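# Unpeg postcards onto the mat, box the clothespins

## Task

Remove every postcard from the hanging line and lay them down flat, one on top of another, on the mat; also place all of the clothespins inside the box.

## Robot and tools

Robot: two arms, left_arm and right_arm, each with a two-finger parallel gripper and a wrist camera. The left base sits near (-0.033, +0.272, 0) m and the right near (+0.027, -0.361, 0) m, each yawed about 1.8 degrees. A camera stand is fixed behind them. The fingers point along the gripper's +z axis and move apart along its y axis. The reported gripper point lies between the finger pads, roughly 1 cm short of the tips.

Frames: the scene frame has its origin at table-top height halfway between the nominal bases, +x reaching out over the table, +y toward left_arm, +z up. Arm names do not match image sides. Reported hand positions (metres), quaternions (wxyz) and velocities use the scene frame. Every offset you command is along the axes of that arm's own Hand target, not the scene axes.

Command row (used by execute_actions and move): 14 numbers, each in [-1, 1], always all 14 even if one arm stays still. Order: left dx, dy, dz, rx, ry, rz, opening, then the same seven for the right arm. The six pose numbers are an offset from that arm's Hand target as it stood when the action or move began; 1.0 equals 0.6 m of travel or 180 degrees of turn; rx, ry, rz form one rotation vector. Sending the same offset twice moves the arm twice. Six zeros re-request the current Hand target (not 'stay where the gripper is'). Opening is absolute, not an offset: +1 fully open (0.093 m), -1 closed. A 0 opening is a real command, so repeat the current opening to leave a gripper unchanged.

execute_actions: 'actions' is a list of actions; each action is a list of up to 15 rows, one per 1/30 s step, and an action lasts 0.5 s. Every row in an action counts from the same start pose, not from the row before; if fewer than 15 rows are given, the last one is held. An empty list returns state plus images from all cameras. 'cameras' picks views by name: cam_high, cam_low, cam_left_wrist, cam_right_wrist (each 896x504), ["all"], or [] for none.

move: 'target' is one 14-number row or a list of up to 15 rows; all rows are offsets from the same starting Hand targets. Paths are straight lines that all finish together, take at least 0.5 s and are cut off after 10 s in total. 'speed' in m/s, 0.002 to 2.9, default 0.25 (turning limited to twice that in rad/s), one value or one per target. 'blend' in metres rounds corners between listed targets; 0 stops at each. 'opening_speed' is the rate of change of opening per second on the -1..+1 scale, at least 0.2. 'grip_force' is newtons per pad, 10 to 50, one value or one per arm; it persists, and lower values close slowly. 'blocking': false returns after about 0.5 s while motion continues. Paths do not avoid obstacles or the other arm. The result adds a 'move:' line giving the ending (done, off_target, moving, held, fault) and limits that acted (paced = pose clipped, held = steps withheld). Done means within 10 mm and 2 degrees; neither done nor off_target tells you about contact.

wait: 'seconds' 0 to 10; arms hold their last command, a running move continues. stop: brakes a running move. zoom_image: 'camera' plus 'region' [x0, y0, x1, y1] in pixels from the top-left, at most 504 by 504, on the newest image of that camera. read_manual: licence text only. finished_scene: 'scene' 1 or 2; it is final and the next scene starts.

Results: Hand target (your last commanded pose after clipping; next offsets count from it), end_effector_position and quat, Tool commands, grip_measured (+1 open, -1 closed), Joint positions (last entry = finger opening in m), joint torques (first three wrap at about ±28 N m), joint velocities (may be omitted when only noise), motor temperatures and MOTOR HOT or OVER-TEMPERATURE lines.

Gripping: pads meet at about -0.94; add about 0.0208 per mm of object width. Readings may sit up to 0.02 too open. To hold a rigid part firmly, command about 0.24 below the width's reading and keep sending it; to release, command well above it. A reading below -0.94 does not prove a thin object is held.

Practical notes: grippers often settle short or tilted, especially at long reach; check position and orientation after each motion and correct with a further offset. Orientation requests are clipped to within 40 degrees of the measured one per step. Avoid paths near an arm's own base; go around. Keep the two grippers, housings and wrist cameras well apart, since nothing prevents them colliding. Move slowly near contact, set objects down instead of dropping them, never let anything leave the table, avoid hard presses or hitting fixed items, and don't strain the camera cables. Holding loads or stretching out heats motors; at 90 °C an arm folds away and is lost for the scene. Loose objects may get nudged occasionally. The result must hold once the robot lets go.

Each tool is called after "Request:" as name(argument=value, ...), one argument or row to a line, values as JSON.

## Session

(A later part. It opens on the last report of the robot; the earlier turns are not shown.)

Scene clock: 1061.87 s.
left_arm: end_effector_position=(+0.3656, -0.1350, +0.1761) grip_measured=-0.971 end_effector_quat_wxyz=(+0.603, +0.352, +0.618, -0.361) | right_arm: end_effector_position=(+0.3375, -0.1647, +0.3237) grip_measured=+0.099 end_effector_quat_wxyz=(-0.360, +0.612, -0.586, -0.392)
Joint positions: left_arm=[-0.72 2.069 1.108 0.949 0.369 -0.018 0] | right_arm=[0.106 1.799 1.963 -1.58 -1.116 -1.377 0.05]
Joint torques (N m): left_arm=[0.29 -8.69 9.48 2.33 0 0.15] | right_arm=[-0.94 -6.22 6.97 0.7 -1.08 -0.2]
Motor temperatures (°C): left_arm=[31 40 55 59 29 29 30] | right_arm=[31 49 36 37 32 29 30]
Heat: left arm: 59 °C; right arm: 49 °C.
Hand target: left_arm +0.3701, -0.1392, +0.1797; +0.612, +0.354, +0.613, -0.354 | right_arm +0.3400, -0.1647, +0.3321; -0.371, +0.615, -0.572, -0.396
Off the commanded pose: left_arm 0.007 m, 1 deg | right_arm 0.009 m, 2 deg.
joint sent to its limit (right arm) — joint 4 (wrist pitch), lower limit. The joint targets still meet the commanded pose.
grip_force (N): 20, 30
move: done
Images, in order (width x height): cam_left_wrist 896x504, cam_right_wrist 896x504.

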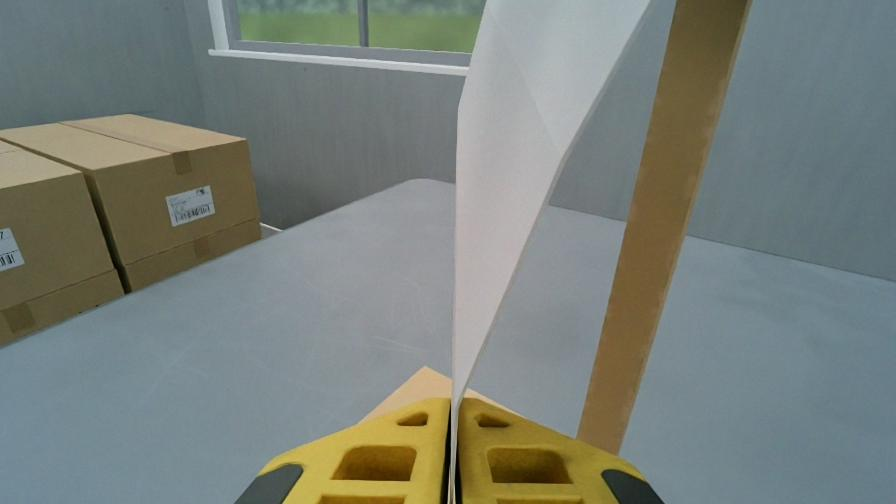

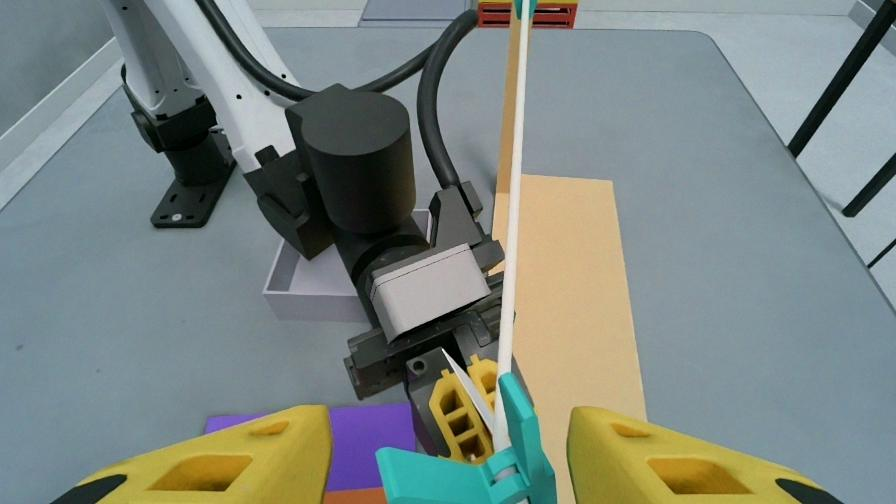

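Request:
move(
  target=[
    [0,0,0,0,0,0,-1,0,-0.0067,0,-0.0504,-0.002,-0.0235,0.1],
  ],
  speed=0.05,
  cameras=["cam_right_wrist","cam_low"],
)

Scene clock: 1077.43 s.
left_arm: end_effector_position=(+0.3656, -0.1350, +0.1761) grip_measured=-0.979 end_effector_quat_wxyz=(+0.603, +0.352, +0.618, -0.361) | right_arm: end_effector_position=(+0.3410, -0.1641, +0.3237) grip_measured=+0.099 end_effector_quat_wxyz=(-0.381, +0.627, -0.556, -0.390)
Joint positions: left_arm=[-0.72 2.069 1.108 0.949 0.369 -0.018 0] | right_arm=[0.099 1.815 1.963 -1.58 -1.149 -1.467 0.05]
Joint torques (N m): left_arm=[-0.1 -8.55 9.77 2.32 0 0.26] | right_arm=[-0.96 -6.22 6.97 0.66 -1.1 -0.2]
Motor temperatures (°C): left_arm=[31 41 55 58 29 29 31] | right_arm=[31 48 38 36 32 29 30]
Heat: left arm: 58 °C; right arm: 48 °C.
Hand target: left_arm +0.3701, -0.1392, +0.1797; +0.612, +0.354, +0.613, -0.354 | right_arm +0.3440, -0.1644, +0.3321; -0.337, +0.662, -0.515, -0.428
Off the commanded pose: left_arm 0.007 m, 1 deg | right_arm 0.009 m, 9 deg.
joint sent to its limit (right arm) — joint 4 (wrist pitch), lower limit. The joint targets are off in orientation, not in position.
grip_force (N): 20, 30
move: off_target (right_arm)
Images, in order (width x height): cam_low 896x504, cam_right_wrist 896x504.

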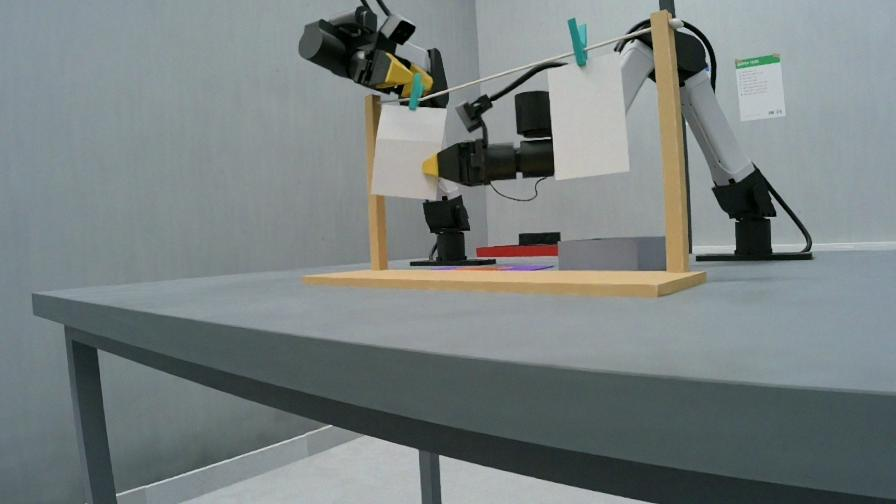

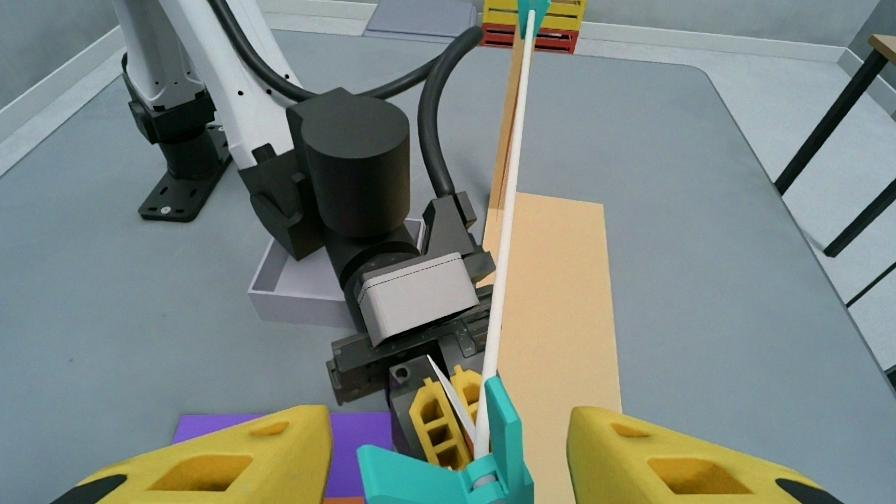

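Request:
move(
  target=[
    [0,0.0017,0.0078,0.0667,0,0,-1,0,0,0,0,0,0,0.1],
  ],
  speed=0.04,
  cameras=["cam_right_wrist","cam_high"],
)

Scene clock: 1108.83 s.
left_arm: end_effector_position=(+0.3670, -0.1417, +0.1777) grip_measured=-0.979 end_effector_quat_wxyz=(+0.565, +0.412, +0.578, -0.422) | right_arm: end_effector_position=(+0.3410, -0.1641, +0.3237) grip_measured=+0.099 end_effector_quat_wxyz=(-0.381, +0.627, -0.556, -0.390)
Joint positions: left_arm=[-0.66 2.131 1.215 0.909 0.632 -0.018 0] | right_arm=[0.099 1.815 1.963 -1.58 -1.149 -1.467 0.05]
Joint torques (N m): left_arm=[0.84 -9.11 9.74 2.16 0.2 0.06] | right_arm=[-0.95 -6.2 6.97 0.66 -1.1 -0.19]
Motor temperatures (°C): left_arm=[31 43 56 57 29 29 31] | right_arm=[31 48 40 34 32 29 30]
Heat: left arm: 57 °C; right arm: 48 °C.
Hand target: left_arm +0.3732, -0.1428, +0.1797; +0.571, +0.416, +0.572, -0.416 | right_arm +0.3440, -0.1644, +0.3320; -0.337, +0.662, -0.515, -0.428
Off the commanded pose: left_arm 0.007 m, 1 deg | right_arm 0.009 m, 9 deg.
joint sent to its limit (right arm) — joint 4 (wrist pitch), lower limit. The joint targets are off in orientation, not in position.
grip_force (N): 20, 30
move: off_target (right_arm)
Images, in order (width x height): cam_high 896x504, cam_right_wrist 896x504.

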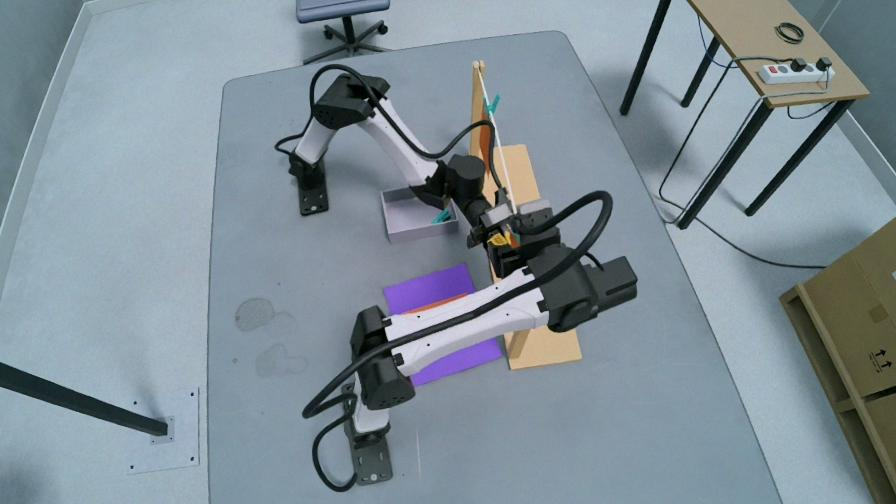

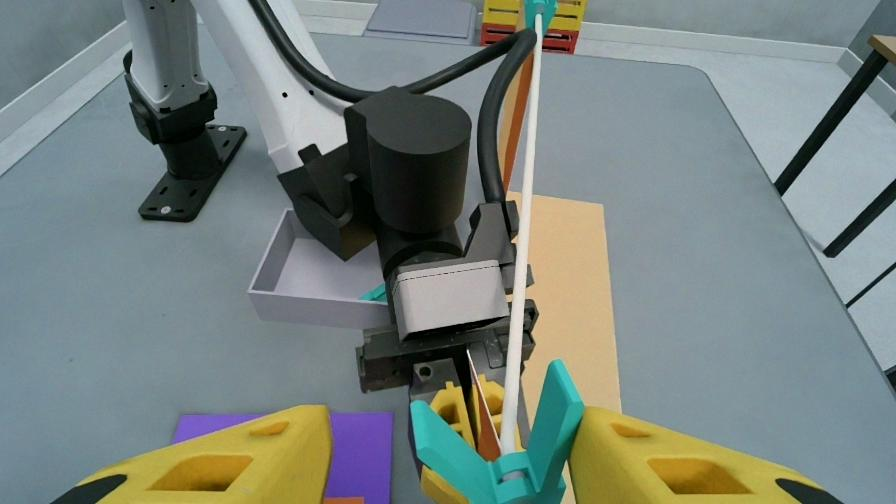

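Request:
move(
  target=[
    [0,0,0,0,0,0,-1,0.0018,-0.0178,-0.004,0,0,0,0.1],
    [0,0,0,0,0,0,-1,0.0018,-0.0178,-0.004,0,0,0,-0.2],
  ],
  speed=0.04,
  opening_speed=0.3,
  cameras=["cam_right_wrist"],
)

Scene clock: 1125.27 s.
left_arm: end_effector_position=(+0.3668, -0.1417, +0.1776) grip_measured=-0.979 end_effector_quat_wxyz=(+0.564, +0.412, +0.578, -0.422) | right_arm: end_effector_position=(+0.3515, -0.1636, +0.3240) grip_measured=-0.199 end_effector_quat_wxyz=(-0.385, +0.627, -0.555, -0.388)
Joint positions: left_arm=[-0.66 2.131 1.215 0.908 0.633 -0.018 0] | right_arm=[0.096 1.853 2.012 -1.581 -1.152 -1.467 0.036]
Joint torques (N m): left_arm=[0.62 -8.95 9.57 2.16 0.15 0.18] | right_arm=[-1.07 -6.48 6.97 0.69 -1.1 -0.11]
Motor temperatures (°C): left_arm=[31 45 57 58 29 29 31] | right_arm=[31 48 40 34 32 29 30]
Heat: left arm: 58 °C; right arm: 48 °C.
Hand target: left_arm +0.3732, -0.1428, +0.1796; +0.571, +0.416, +0.572, -0.416 | right_arm +0.3549, -0.1644, +0.3321; -0.337, +0.662, -0.515, -0.428
Off the commanded pose: left_arm 0.007 m, 1 deg | right_arm 0.009 m, 9 deg.
joint sent to its limit (right arm) — joint 4 (wrist pitch), lower limit. The joint targets are off in orientation, not in position.
grip_force (N): 20, 30
move: off_target (right_arm); target 2's new opening was sent with right_arm's hand 0.009 m and 9 deg from that target
Images, in order (width x height): cam_right_wrist 896x504.

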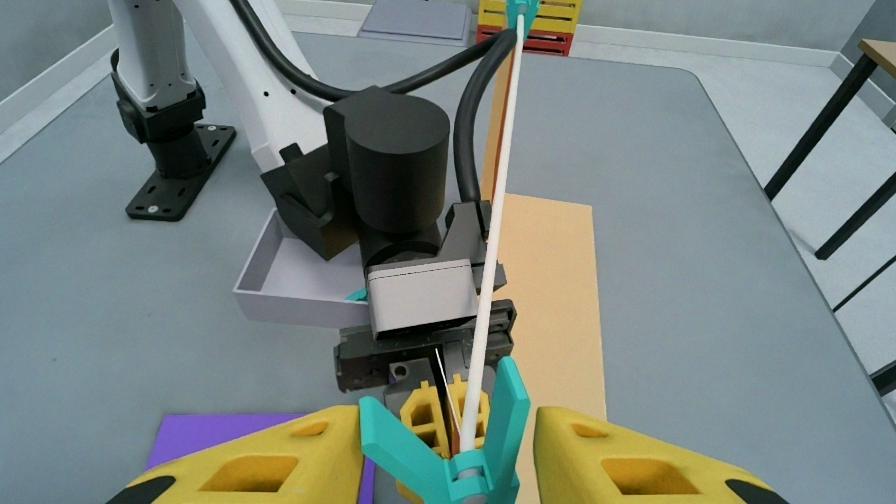

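Request:
move(
  target=[
    [0,0,0,0,0,0,-1,0,0.003,0,0,0,0,-0.2],
    [0,0,0,0,0,0,-1,0,0.003,0,0,0,0,-0.36],
  ],
  speed=0.04,
  opening_speed=0.3,
  cameras=["cam_right_wrist"],
)

Scene clock: 1133.73 s.
left_arm: end_effector_position=(+0.3668, -0.1418, +0.1769) grip_measured=-0.979 end_effector_quat_wxyz=(+0.563, +0.412, +0.579, -0.422) | right_arm: end_effector_position=(+0.3512, -0.1634, +0.3244) grip_measured=-0.356 end_effector_quat_wxyz=(-0.386, +0.627, -0.554, -0.389)
Joint positions: left_arm=[-0.66 2.131 1.215 0.904 0.634 -0.018 0] | right_arm=[0.096 1.853 2.012 -1.583 -1.155 -1.467 0.028]
Joint torques (N m): left_arm=[0.68 -9.25 9.89 2.27 0.14 0.19] | right_arm=[-1.11 -7.01 6.3 0.7 -1.05 -0.13]
Motor temperatures (°C): left_arm=[31 46 58 59 29 29 31] | right_arm=[31 48 39 34 32 29 30]
Heat: left arm: 59 °C; right arm: 48 °C.
Hand target: left_arm +0.3732, -0.1428, +0.1797; +0.571, +0.416, +0.572, -0.416 | right_arm +0.3532, -0.1648, +0.3322; -0.337, +0.662, -0.515, -0.428
Off the commanded pose: left_arm 0.007 m, 1 deg | right_arm 0.008 m, 9 deg.
joint sent to its limit (right arm) — joint 4 (wrist pitch), lower limit. The joint targets are off in orientation, not in position.
grip_force (N): 20, 30
move: off_target (right_arm); target 2's new opening was sent with right_arm's hand 0.008 m and 9 deg from that target
Images, in order (width x height): cam_right_wrist 896x504.

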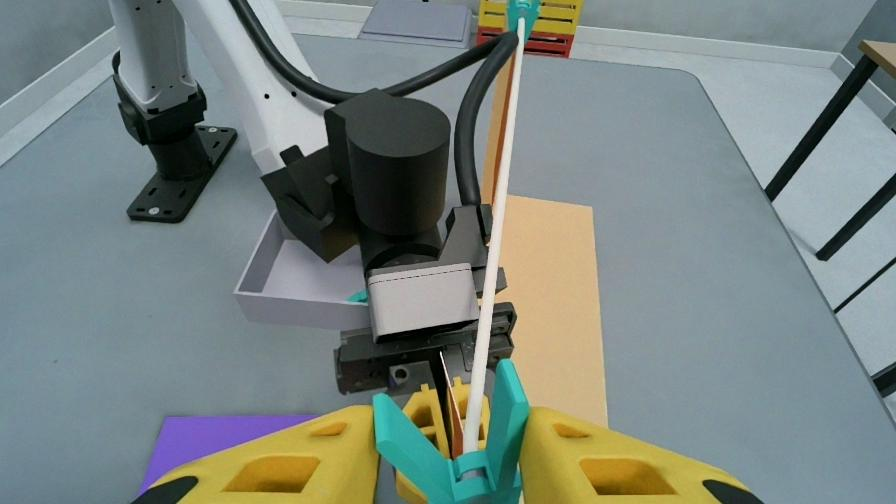

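Request:
move(
  target=[
    [0,0,0,0,0,0,-1,0,0,0,0,0,0,-0.54],
  ],
  speed=0.04,
  opening_speed=0.3,
  cameras=["cam_right_wrist"],
)

Request:
zoom_image(
  camera="cam_right_wrist",
  region=[330, 320, 590, 504],
)

Scene clock: 1140.10 s.
left_arm: end_effector_position=(+0.3668, -0.1418, +0.1765) grip_measured=-0.979 end_effector_quat_wxyz=(+0.563, +0.412, +0.579, -0.422) | right_arm: end_effector_position=(+0.3512, -0.1634, +0.3245) grip_measured=-0.535 end_effector_quat_wxyz=(-0.386, +0.627, -0.554, -0.389)
Joint positions: left_arm=[-0.66 2.131 1.215 0.903 0.634 -0.018 0] | right_arm=[0.096 1.853 2.012 -1.583 -1.155 -1.467 0.019]
Joint torques (N m): left_arm=[0.77 -8.96 9.57 2.2 0.22 0.18] | right_arm=[-1.11 -6.99 6.3 0.7 -1.06 -0.12]
Motor temperatures (°C): left_arm=[31 46 58 58 29 29 31] | right_arm=[31 48 39 34 32 29 30]
Heat: left arm: 58 °C; right arm: 48 °C.
Hand target: left_arm +0.3732, -0.1428, +0.1797; +0.571, +0.416, +0.572, -0.416 | right_arm +0.3532, -0.1648, +0.3321; -0.337, +0.662, -0.515, -0.428
Off the commanded pose: left_arm 0.007 m, 2 deg | right_arm 0.008 m, 9 deg.
joint sent to its limit (right arm) — joint 4 (wrist pitch), lower limit. The joint targets are off in orientation, not in position.
grip_force (N): 20, 30
move: off_target (right_arm)
Images, in order (width x height): cam_right_wrist 896x504.

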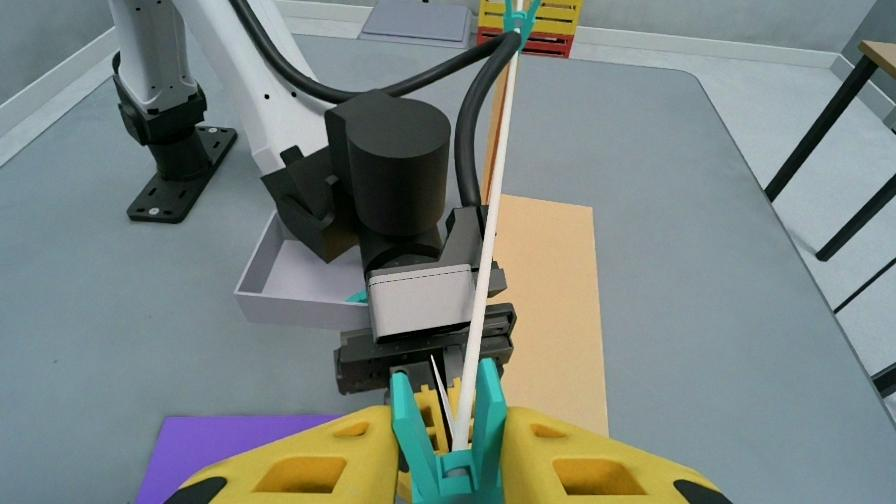

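Scaled by 1.938.

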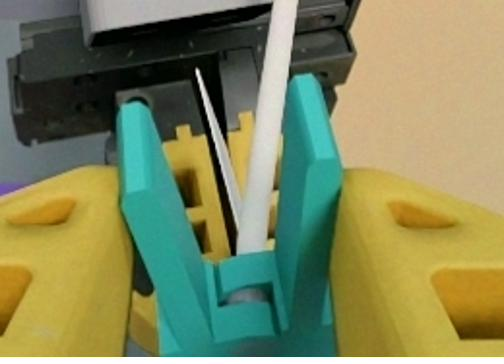

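Request:
move(
  target=[
    [0.03,0,0,0,0,0,-1,0,0,0,0,0,0,-0.54],
  ],
  speed=0.04,
  cameras=["cam_right_wrist","cam_low"],
)

Request:
zoom_image(
  camera="cam_low",
  region=[350, 40, 490, 210],
)

Scene clock: 1146.30 s.
left_arm: end_effector_position=(+0.3689, -0.1433, +0.1598) grip_measured=-0.979 end_effector_quat_wxyz=(+0.560, +0.412, +0.582, -0.422) | right_arm: end_effector_position=(+0.3512, -0.1634, +0.3245) grip_measured=-0.535 end_effector_quat_wxyz=(-0.386, +0.627, -0.554, -0.389)
Joint positions: left_arm=[-0.66 2.177 1.215 0.942 0.634 -0.018 0] | right_arm=[0.096 1.853 2.012 -1.583 -1.155 -1.467 0.019]
Joint torques (N m): left_arm=[0.9 -9.37 8.32 2.37 0.12 0.22] | right_arm=[-1.13 -6.99 6.28 0.7 -1.06 -0.13]
Motor temperatures (°C): left_arm=[31 46 58 58 29 29 31] | right_arm=[31 49 38 34 32 29 30]
Heat: left arm: 58 °C; right arm: 49 °C.
Hand target: left_arm +0.3732, -0.1428, +0.1616; +0.571, +0.416, +0.572, -0.416 | right_arm +0.3532, -0.1648, +0.3321; -0.337, +0.662, -0.515, -0.428
Off the commanded pose: left_arm 0.005 m, 2 deg | right_arm 0.008 m, 9 deg.
joint sent to its limit (right arm) — joint 4 (wrist pitch), lower limit. The joint targets are off in orientation, not in position.
grip_force (N): 20, 30
move: off_target (right_arm)
Images, in order (width x height): cam_low 896x504, cam_right_wrist 896x504.

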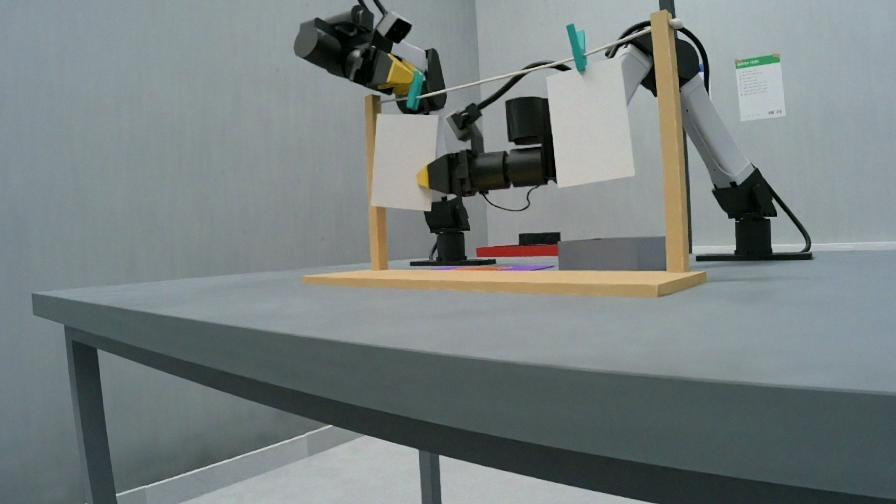

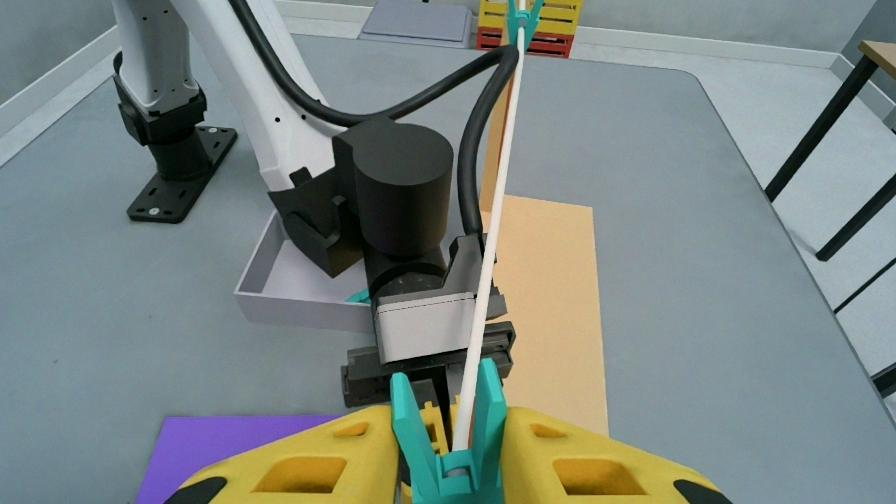

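Scaled by 2.965.

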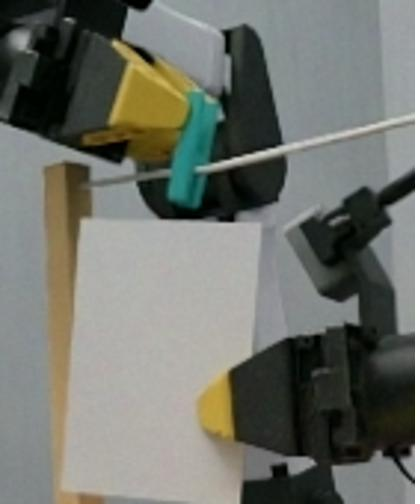

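Request:
move(
  target=[
    [0.05,0,0,0,0,0,-1,0,0,0,0,0,0,-0.54],
    [0.05,0,-0.075,0,0,0,-1,0,0,0,0,0,0,-0.54],
    [0.05,-0.1667,-0.129,0,0,0,-1,0,0,0,0,0,0,-0.54],
  ],
  speed=[0.06,0.08,0.12],
  cameras=["cam_right_wrist","cam_low","cam_high"],
)

Scene clock: 1169.20 s.
left_arm: end_effector_position=(+0.2541, -0.1014, +0.1177) grip_measured=-0.979 end_effector_quat_wxyz=(+0.551, +0.416, +0.587, -0.423) | right_arm: end_effector_position=(+0.3512, -0.1634, +0.3245) grip_measured=-0.535 end_effector_quat_wxyz=(-0.386, +0.627, -0.554, -0.389)
Joint positions: left_arm=[-0.762 2.011 0.662 1.309 0.54 -0.018 0] | right_arm=[0.096 1.853 2.012 -1.583 -1.155 -1.467 0.019]
Joint torques (N m): left_arm=[0.13 -9.61 4.21 2.47 0.02 0.15] | right_arm=[-1.11 -6.99 6.3 0.7 -1.06 -0.13]
Motor temperatures (°C): left_arm=[31 49 57 58 28 29 31] | right_arm=[31 49 38 34 32 29 30]
Heat: left arm: 58 °C; right arm: 49 °C.
Hand target: left_arm +0.2543, -0.0999, +0.1320; +0.572, +0.416, +0.572, -0.416 | right_arm +0.3532, -0.1648, +0.3321; -0.337, +0.662, -0.515, -0.428
Off the commanded pose: left_arm 0.014 m, 3 deg | right_arm 0.008 m, 9 deg.
joint sent to its limit (right arm) — joint 4 (wrist pitch), lower limit. The joint targets are off in orientation, not in position.
grip_force (N): 20, 30
move: off_target (left_arm, right_arm)
Images, in order (width x height): cam_high 896x504, cam_low 896x504, cam_right_wrist 896x504.

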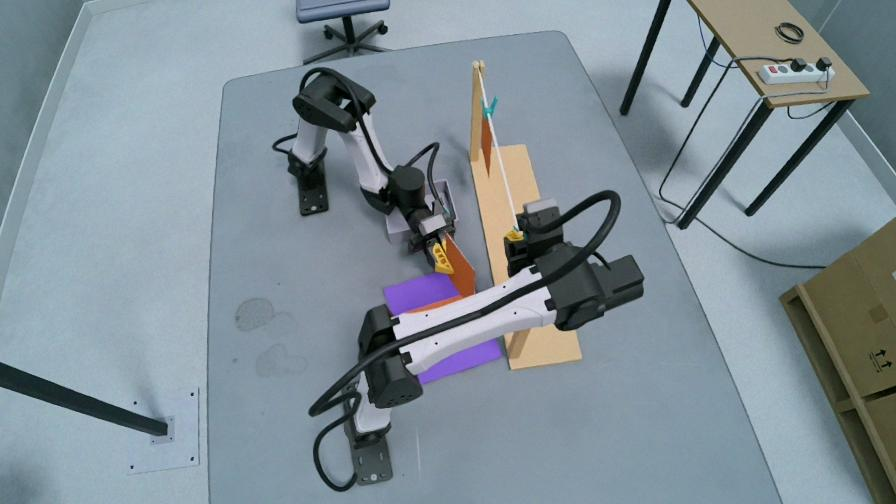

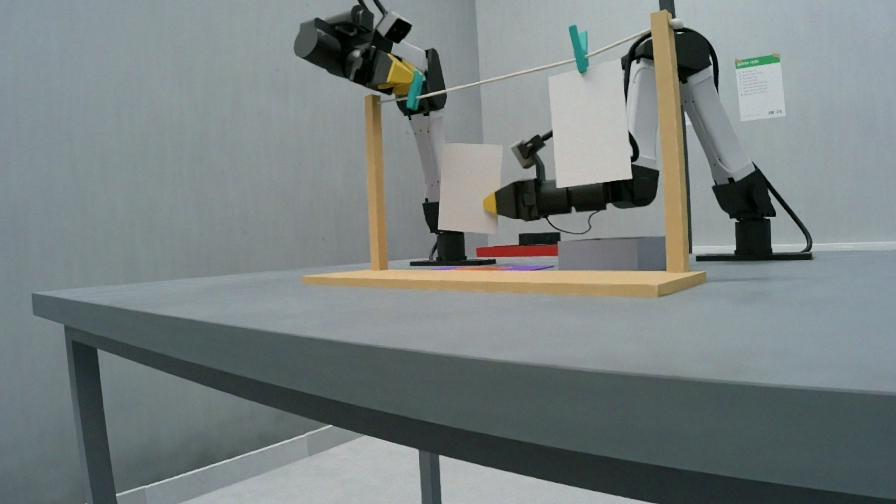

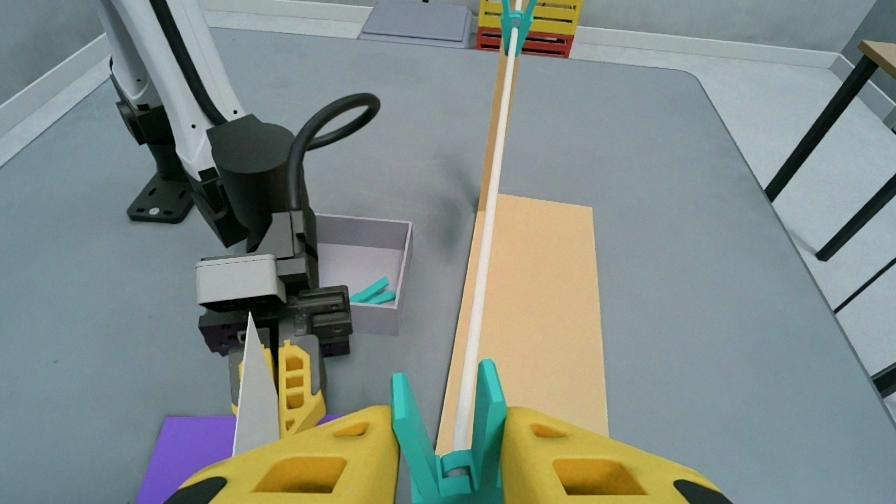

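Request:
move(
  target=[
    [-0.0883,-0.1195,0.0403,-0.0703,0.1872,-0.4648,-1,0,0,0,0,0,0,-0.54],
    [0.1167,-0.1195,0.0403,-0.0703,0.1872,-0.4648,-1,0,0,0,0,0,0,-0.54],
  ],
  speed=[0.12,0.1],
  blend=[0.03,0],
  cameras=["cam_high","cam_left_wrist"],
)

Request:
zoom_image(
  camera="cam_high",
  region=[370, 230, 530, 400],
)

Scene clock: 1201.43 s.
left_arm: end_effector_position=(+0.1969, -0.1435, +0.0641) grip_measured=-0.979 end_effector_quat_wxyz=(+0.025, -0.029, +0.867, -0.497) | right_arm: end_effector_position=(+0.3512, -0.1634, +0.3245) grip_measured=-0.535 end_effector_quat_wxyz=(-0.386, +0.627, -0.554, -0.389)
Joint positions: left_arm=[-0.924 1.891 0.898 0.379 0.506 -1.225 0] | right_arm=[0.096 1.853 2.012 -1.583 -1.155 -1.467 0.019]
Joint torques (N m): left_arm=[-0.28 -7.23 6.5 2.3 0.36 -0.19] | right_arm=[-1.11 -7.01 6.3 0.7 -1.06 -0.12]
Motor temperatures (°C): left_arm=[31 47 52 59 29 29 31] | right_arm=[31 49 38 33 32 29 30]
Heat: left arm: 59 °C; right arm: 49 °C.
Hand target: left_arm +0.1935, -0.1450, +0.0620; +0.018, -0.031, +0.866, -0.500 | right_arm +0.3532, -0.1648, +0.3321; -0.337, +0.662, -0.515, -0.428
Off the commanded pose: left_arm 0.004 m, 1 deg | right_arm 0.008 m, 9 deg.
joint sent to its limit (right arm) — joint 4 (wrist pitch), lower limit. The joint targets are off in orientation, not in position.
grip_force (N): 20, 30
move: off_target (right_arm)
Images, in order (width x height): cam_high 896x504, cam_left_wrist 896x504.

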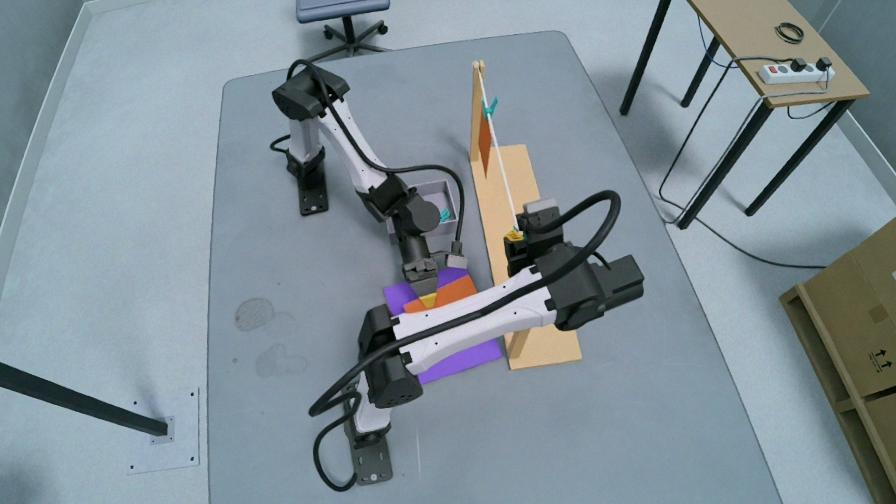

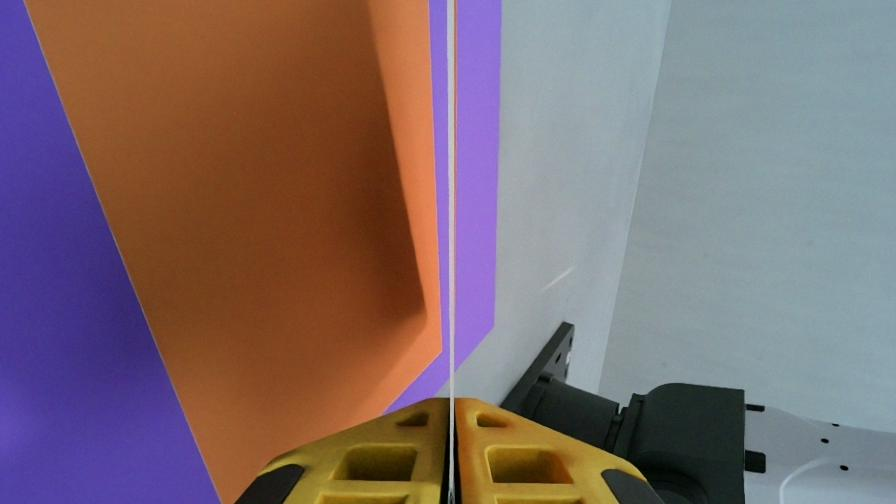

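Scaled by 2.965.

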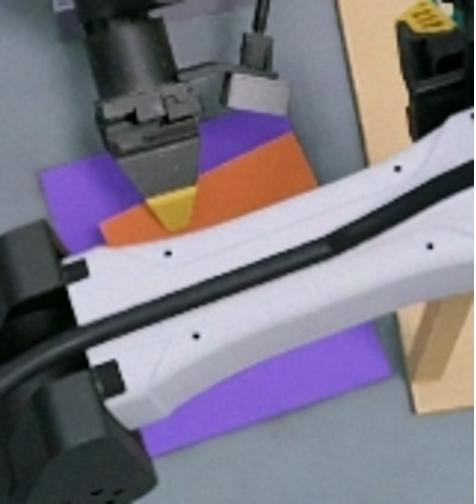

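Request:
move(
  target=[-0.0168,0.0482,0.0167,0.044,0.0433,0.025,-1,0,0,0,0,0,0,-0.54],
  speed=0.06,
  cameras=["cam_high","cam_left_wrist"],
)

Request:
zoom_image(
  camera="cam_high",
  region=[370, 230, 530, 400],
)

Scene clock: 1222.03 s.
left_arm: end_effector_position=(+0.2028, -0.1411, +0.0388) grip_measured=-0.979 end_effector_quat_wxyz=(-0.020, +0.035, +0.826, -0.562) | right_arm: end_effector_position=(+0.3512, -0.1634, +0.3245) grip_measured=-0.535 end_effector_quat_wxyz=(-0.386, +0.627, -0.554, -0.389)
Joint positions: left_arm=[-0.835 2.076 0.882 0.656 0.77 -1.171 0] | right_arm=[0.096 1.853 2.012 -1.583 -1.155 -1.467 0.019]
Joint torques (N m): left_arm=[0.83 -7.25 5.53 2.13 0.41 0.25] | right_arm=[-1.13 -7.01 6.3 0.7 -1.06 -0.12]
Motor temperatures (°C): left_arm=[31 47 51 59 29 29 31] | right_arm=[31 49 38 33 32 29 30]
Heat: left arm: 59 °C; right arm: 49 °C.
Hand target: left_arm +0.2031, -0.1385, +0.0318; -0.019, +0.039, +0.829, -0.558 | right_arm +0.3532, -0.1648, +0.3321; -0.337, +0.662, -0.515, -0.428
Off the commanded pose: left_arm 0.007 m, 1 deg | right_arm 0.008 m, 9 deg.
joint sent to its limit (right arm) — joint 4 (wrist pitch), lower limit. The joint targets are off in orientation, not in position.
grip_force (N): 20, 30
move: off_target (right_arm)
Images, in order (width x height): cam_high 896x504, cam_left_wrist 896x504.

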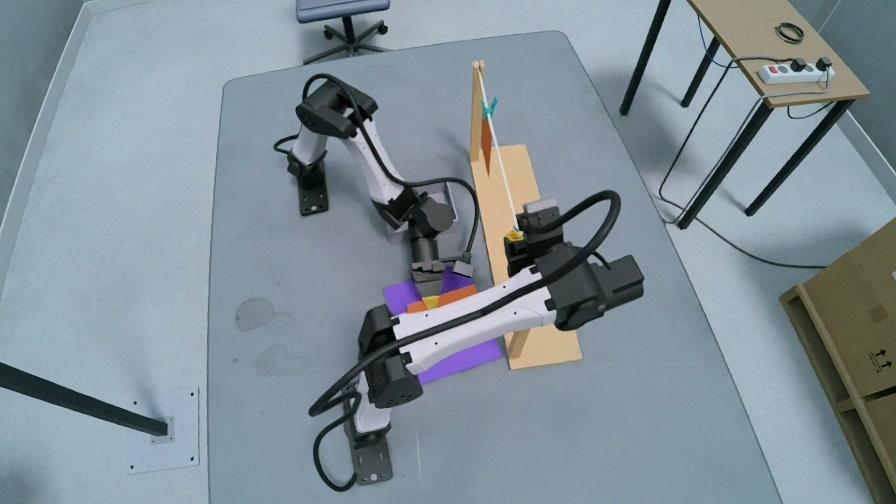

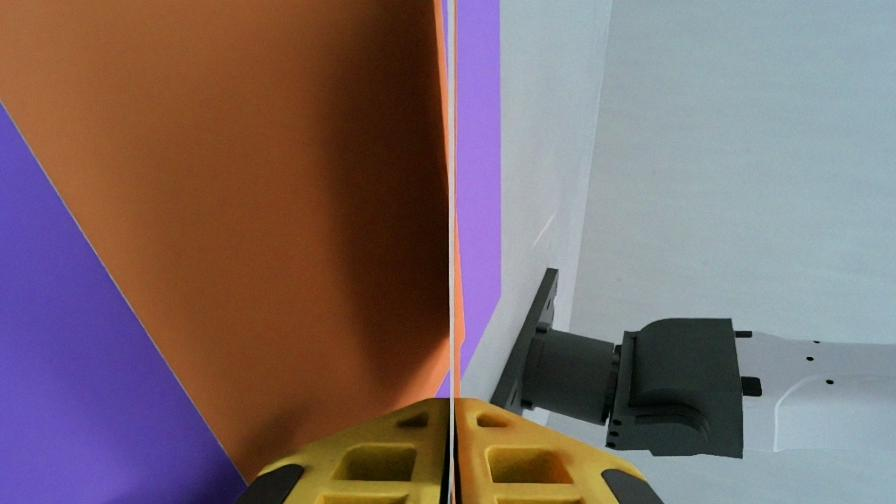

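Scaled by 2.965.

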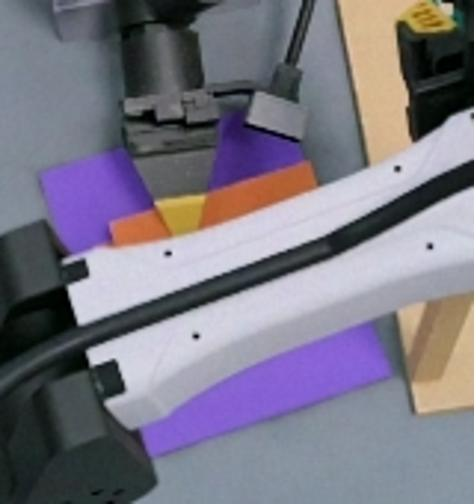

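Request:
move(
  target=[0.0103,0.01,0.0015,0.015,0,0,-1,0,0,0,0,0,0,-0.54],
  speed=0.06,
  cameras=["cam_high"],
)

Request:
zoom_image(
  camera="cam_high",
  region=[370, 230, 530, 400],
)

Scene clock: 1235.40 s.
left_arm: end_effector_position=(+0.1993, -0.1402, +0.0346) grip_measured=-0.979 end_effector_quat_wxyz=(-0.009, +0.048, +0.811, -0.583) | right_arm: end_effector_position=(+0.3512, -0.1634, +0.3245) grip_measured=-0.535 end_effector_quat_wxyz=(-0.386, +0.627, -0.554, -0.389)
Joint positions: left_arm=[-0.835 2.117 0.842 0.803 0.785 -1.183 0] | right_arm=[0.096 1.853 2.012 -1.583 -1.155 -1.467 0.019]
Joint torques (N m): left_arm=[0.43 -7.04 4.68 2.19 0.42 -0.09] | right_arm=[-1.11 -7.01 6.28 0.7 -1.06 -0.12]
Motor temperatures (°C): left_arm=[31 47 50 57 29 29 31] | right_arm=[31 49 38 33 32 29 30]
Heat: left arm: 57 °C; right arm: 49 °C.
Hand target: left_arm +0.1970, -0.1366, +0.0259; -0.020, +0.038, +0.815, -0.577 | right_arm +0.3532, -0.1648, +0.3321; -0.337, +0.662, -0.515, -0.428
Off the commanded pose: left_arm 0.010 m, 2 deg | right_arm 0.008 m, 9 deg.
joint sent to its limit (right arm) — joint 4 (wrist pitch), lower limit. The joint targets are off in orientation, not in position.
grip_force (N): 20, 30
move: off_target (right_arm)
Images, in order (width x height): cam_high 896x504.

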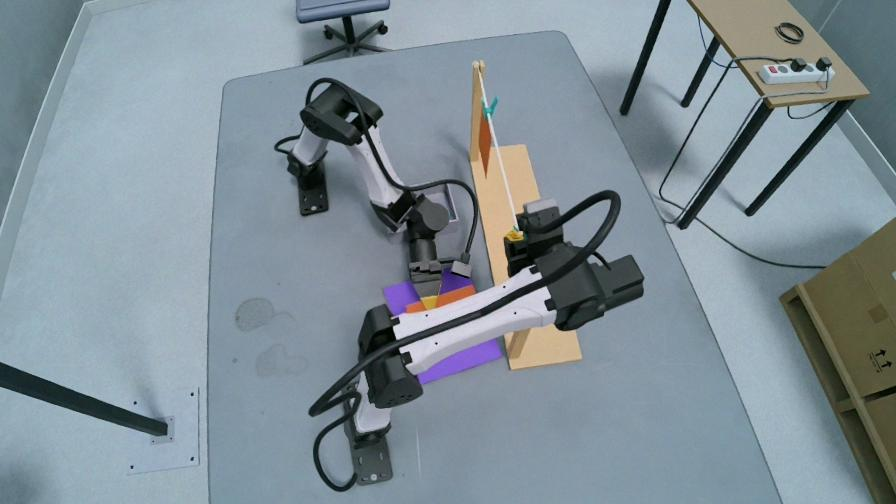

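Scaled by 2.965.

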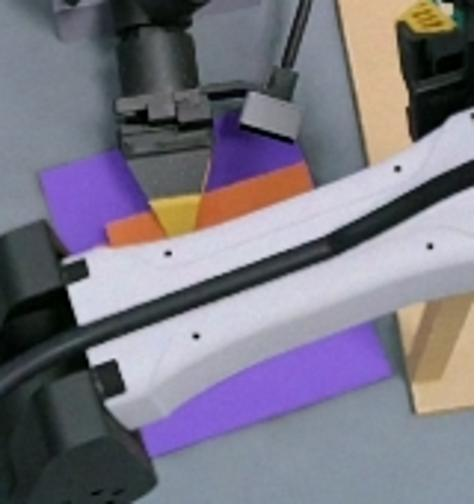

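Request:
move(
  target=[
    [-0.0017,-0.0127,0.0008,0,0,0,-1,0,0,0,0,0,0,-0.54],
    [-0.0017,-0.0127,0.0008,0,0,0,-0.7,0,0,0,0,0,0,-0.54],
    [-0.0017,0.0095,-0.0622,0,0,0,-0.7,0,0,0,0,0,0,-0.54],
    [0.0617,-0.135,-0.219,0,0,0,-0.7,0,0,0,0,0,0,-0.54],
  ],
  speed=[0.05,0.05,0.05,0.15],
  opening_speed=0.2,
  cameras=["cam_left_wrist","cam_high","cam_right_wrist"],
)

Request:
zoom_image(
  camera="cam_high",
  region=[370, 230, 530, 400],
)

Scene clock: 1253.33 s.
left_arm: end_effector_position=(+0.1657, -0.0364, +0.1381) grip_measured=-0.702 end_effector_quat_wxyz=(-0.028, +0.027, +0.819, -0.572) | right_arm: end_effector_position=(+0.3512, -0.1634, +0.3245) grip_measured=-0.535 end_effector_quat_wxyz=(-0.386, +0.627, -0.554, -0.389)
Joint positions: left_arm=[-0.65 1.449 0.637 0.19 0.939 -1.062 0.011] | right_arm=[0.096 1.853 2.012 -1.583 -1.155 -1.467 0.019]
Joint torques (N m): left_arm=[0.61 -5.64 8.5 1.86 0.51 0.17] | right_arm=[-1.11 -7.01 6.3 0.7 -1.06 -0.12]
Motor temperatures (°C): left_arm=[31 46 49 58 29 29 31] | right_arm=[31 49 38 33 33 29 30]
Heat: left arm: 58 °C; right arm: 49 °C.
Hand target: left_arm +0.1673, -0.0367, +0.1456; -0.020, +0.038, +0.815, -0.577 | right_arm +0.3532, -0.1648, +0.3321; -0.337, +0.662, -0.515, -0.428
Off the commanded pose: left_arm 0.008 m, 2 deg | right_arm 0.008 m, 9 deg.
joint sent to its limit (right arm) — joint 4 (wrist pitch), lower limit. The joint targets are off in orientation, not in position.
grip_force (N): 20, 30
move: off_target (right_arm)
Images, in order (width x height): cam_high 896x504, cam_left_wrist 896x504, cam_right_wrist 896x504.

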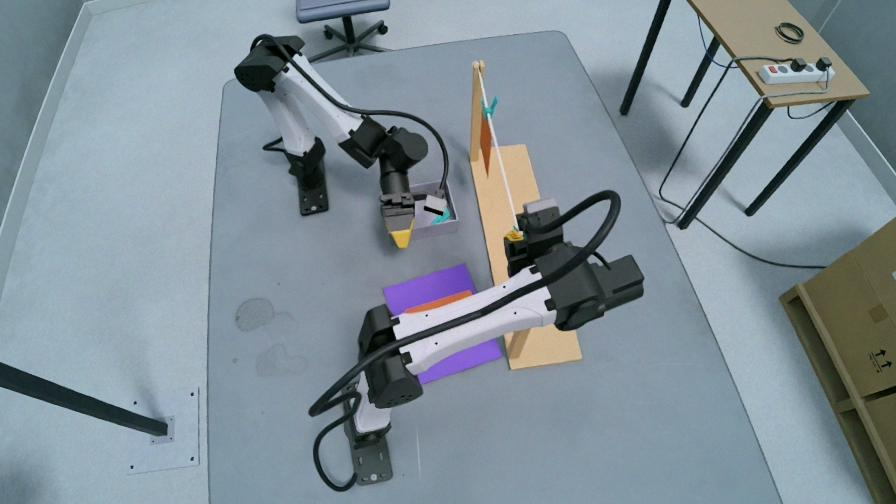

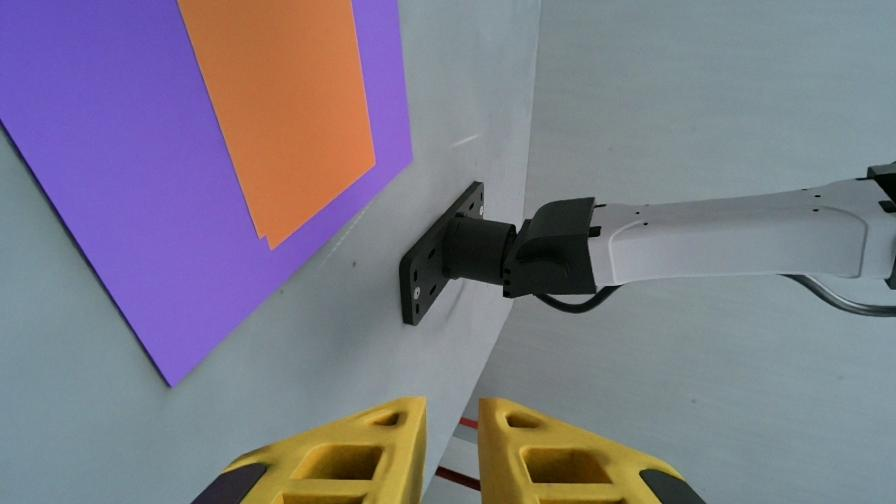

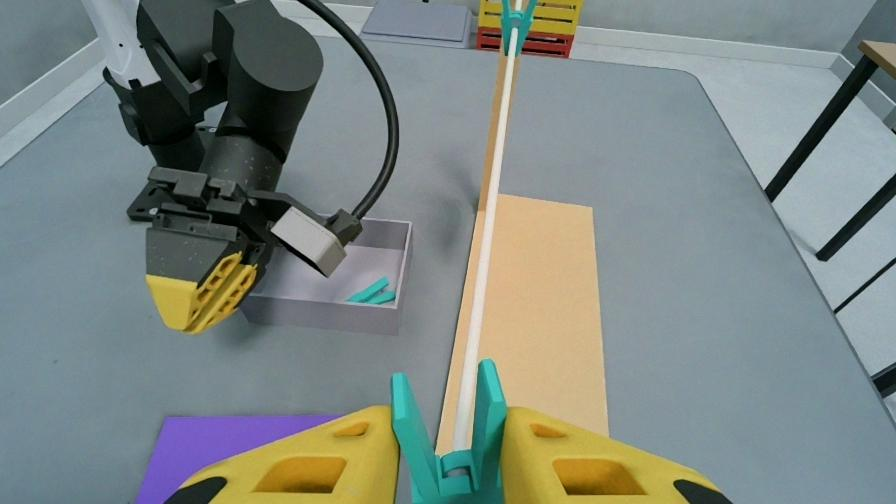

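Scaled by 2.965.

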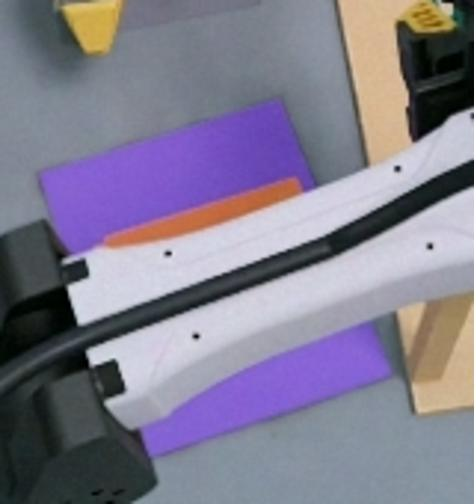

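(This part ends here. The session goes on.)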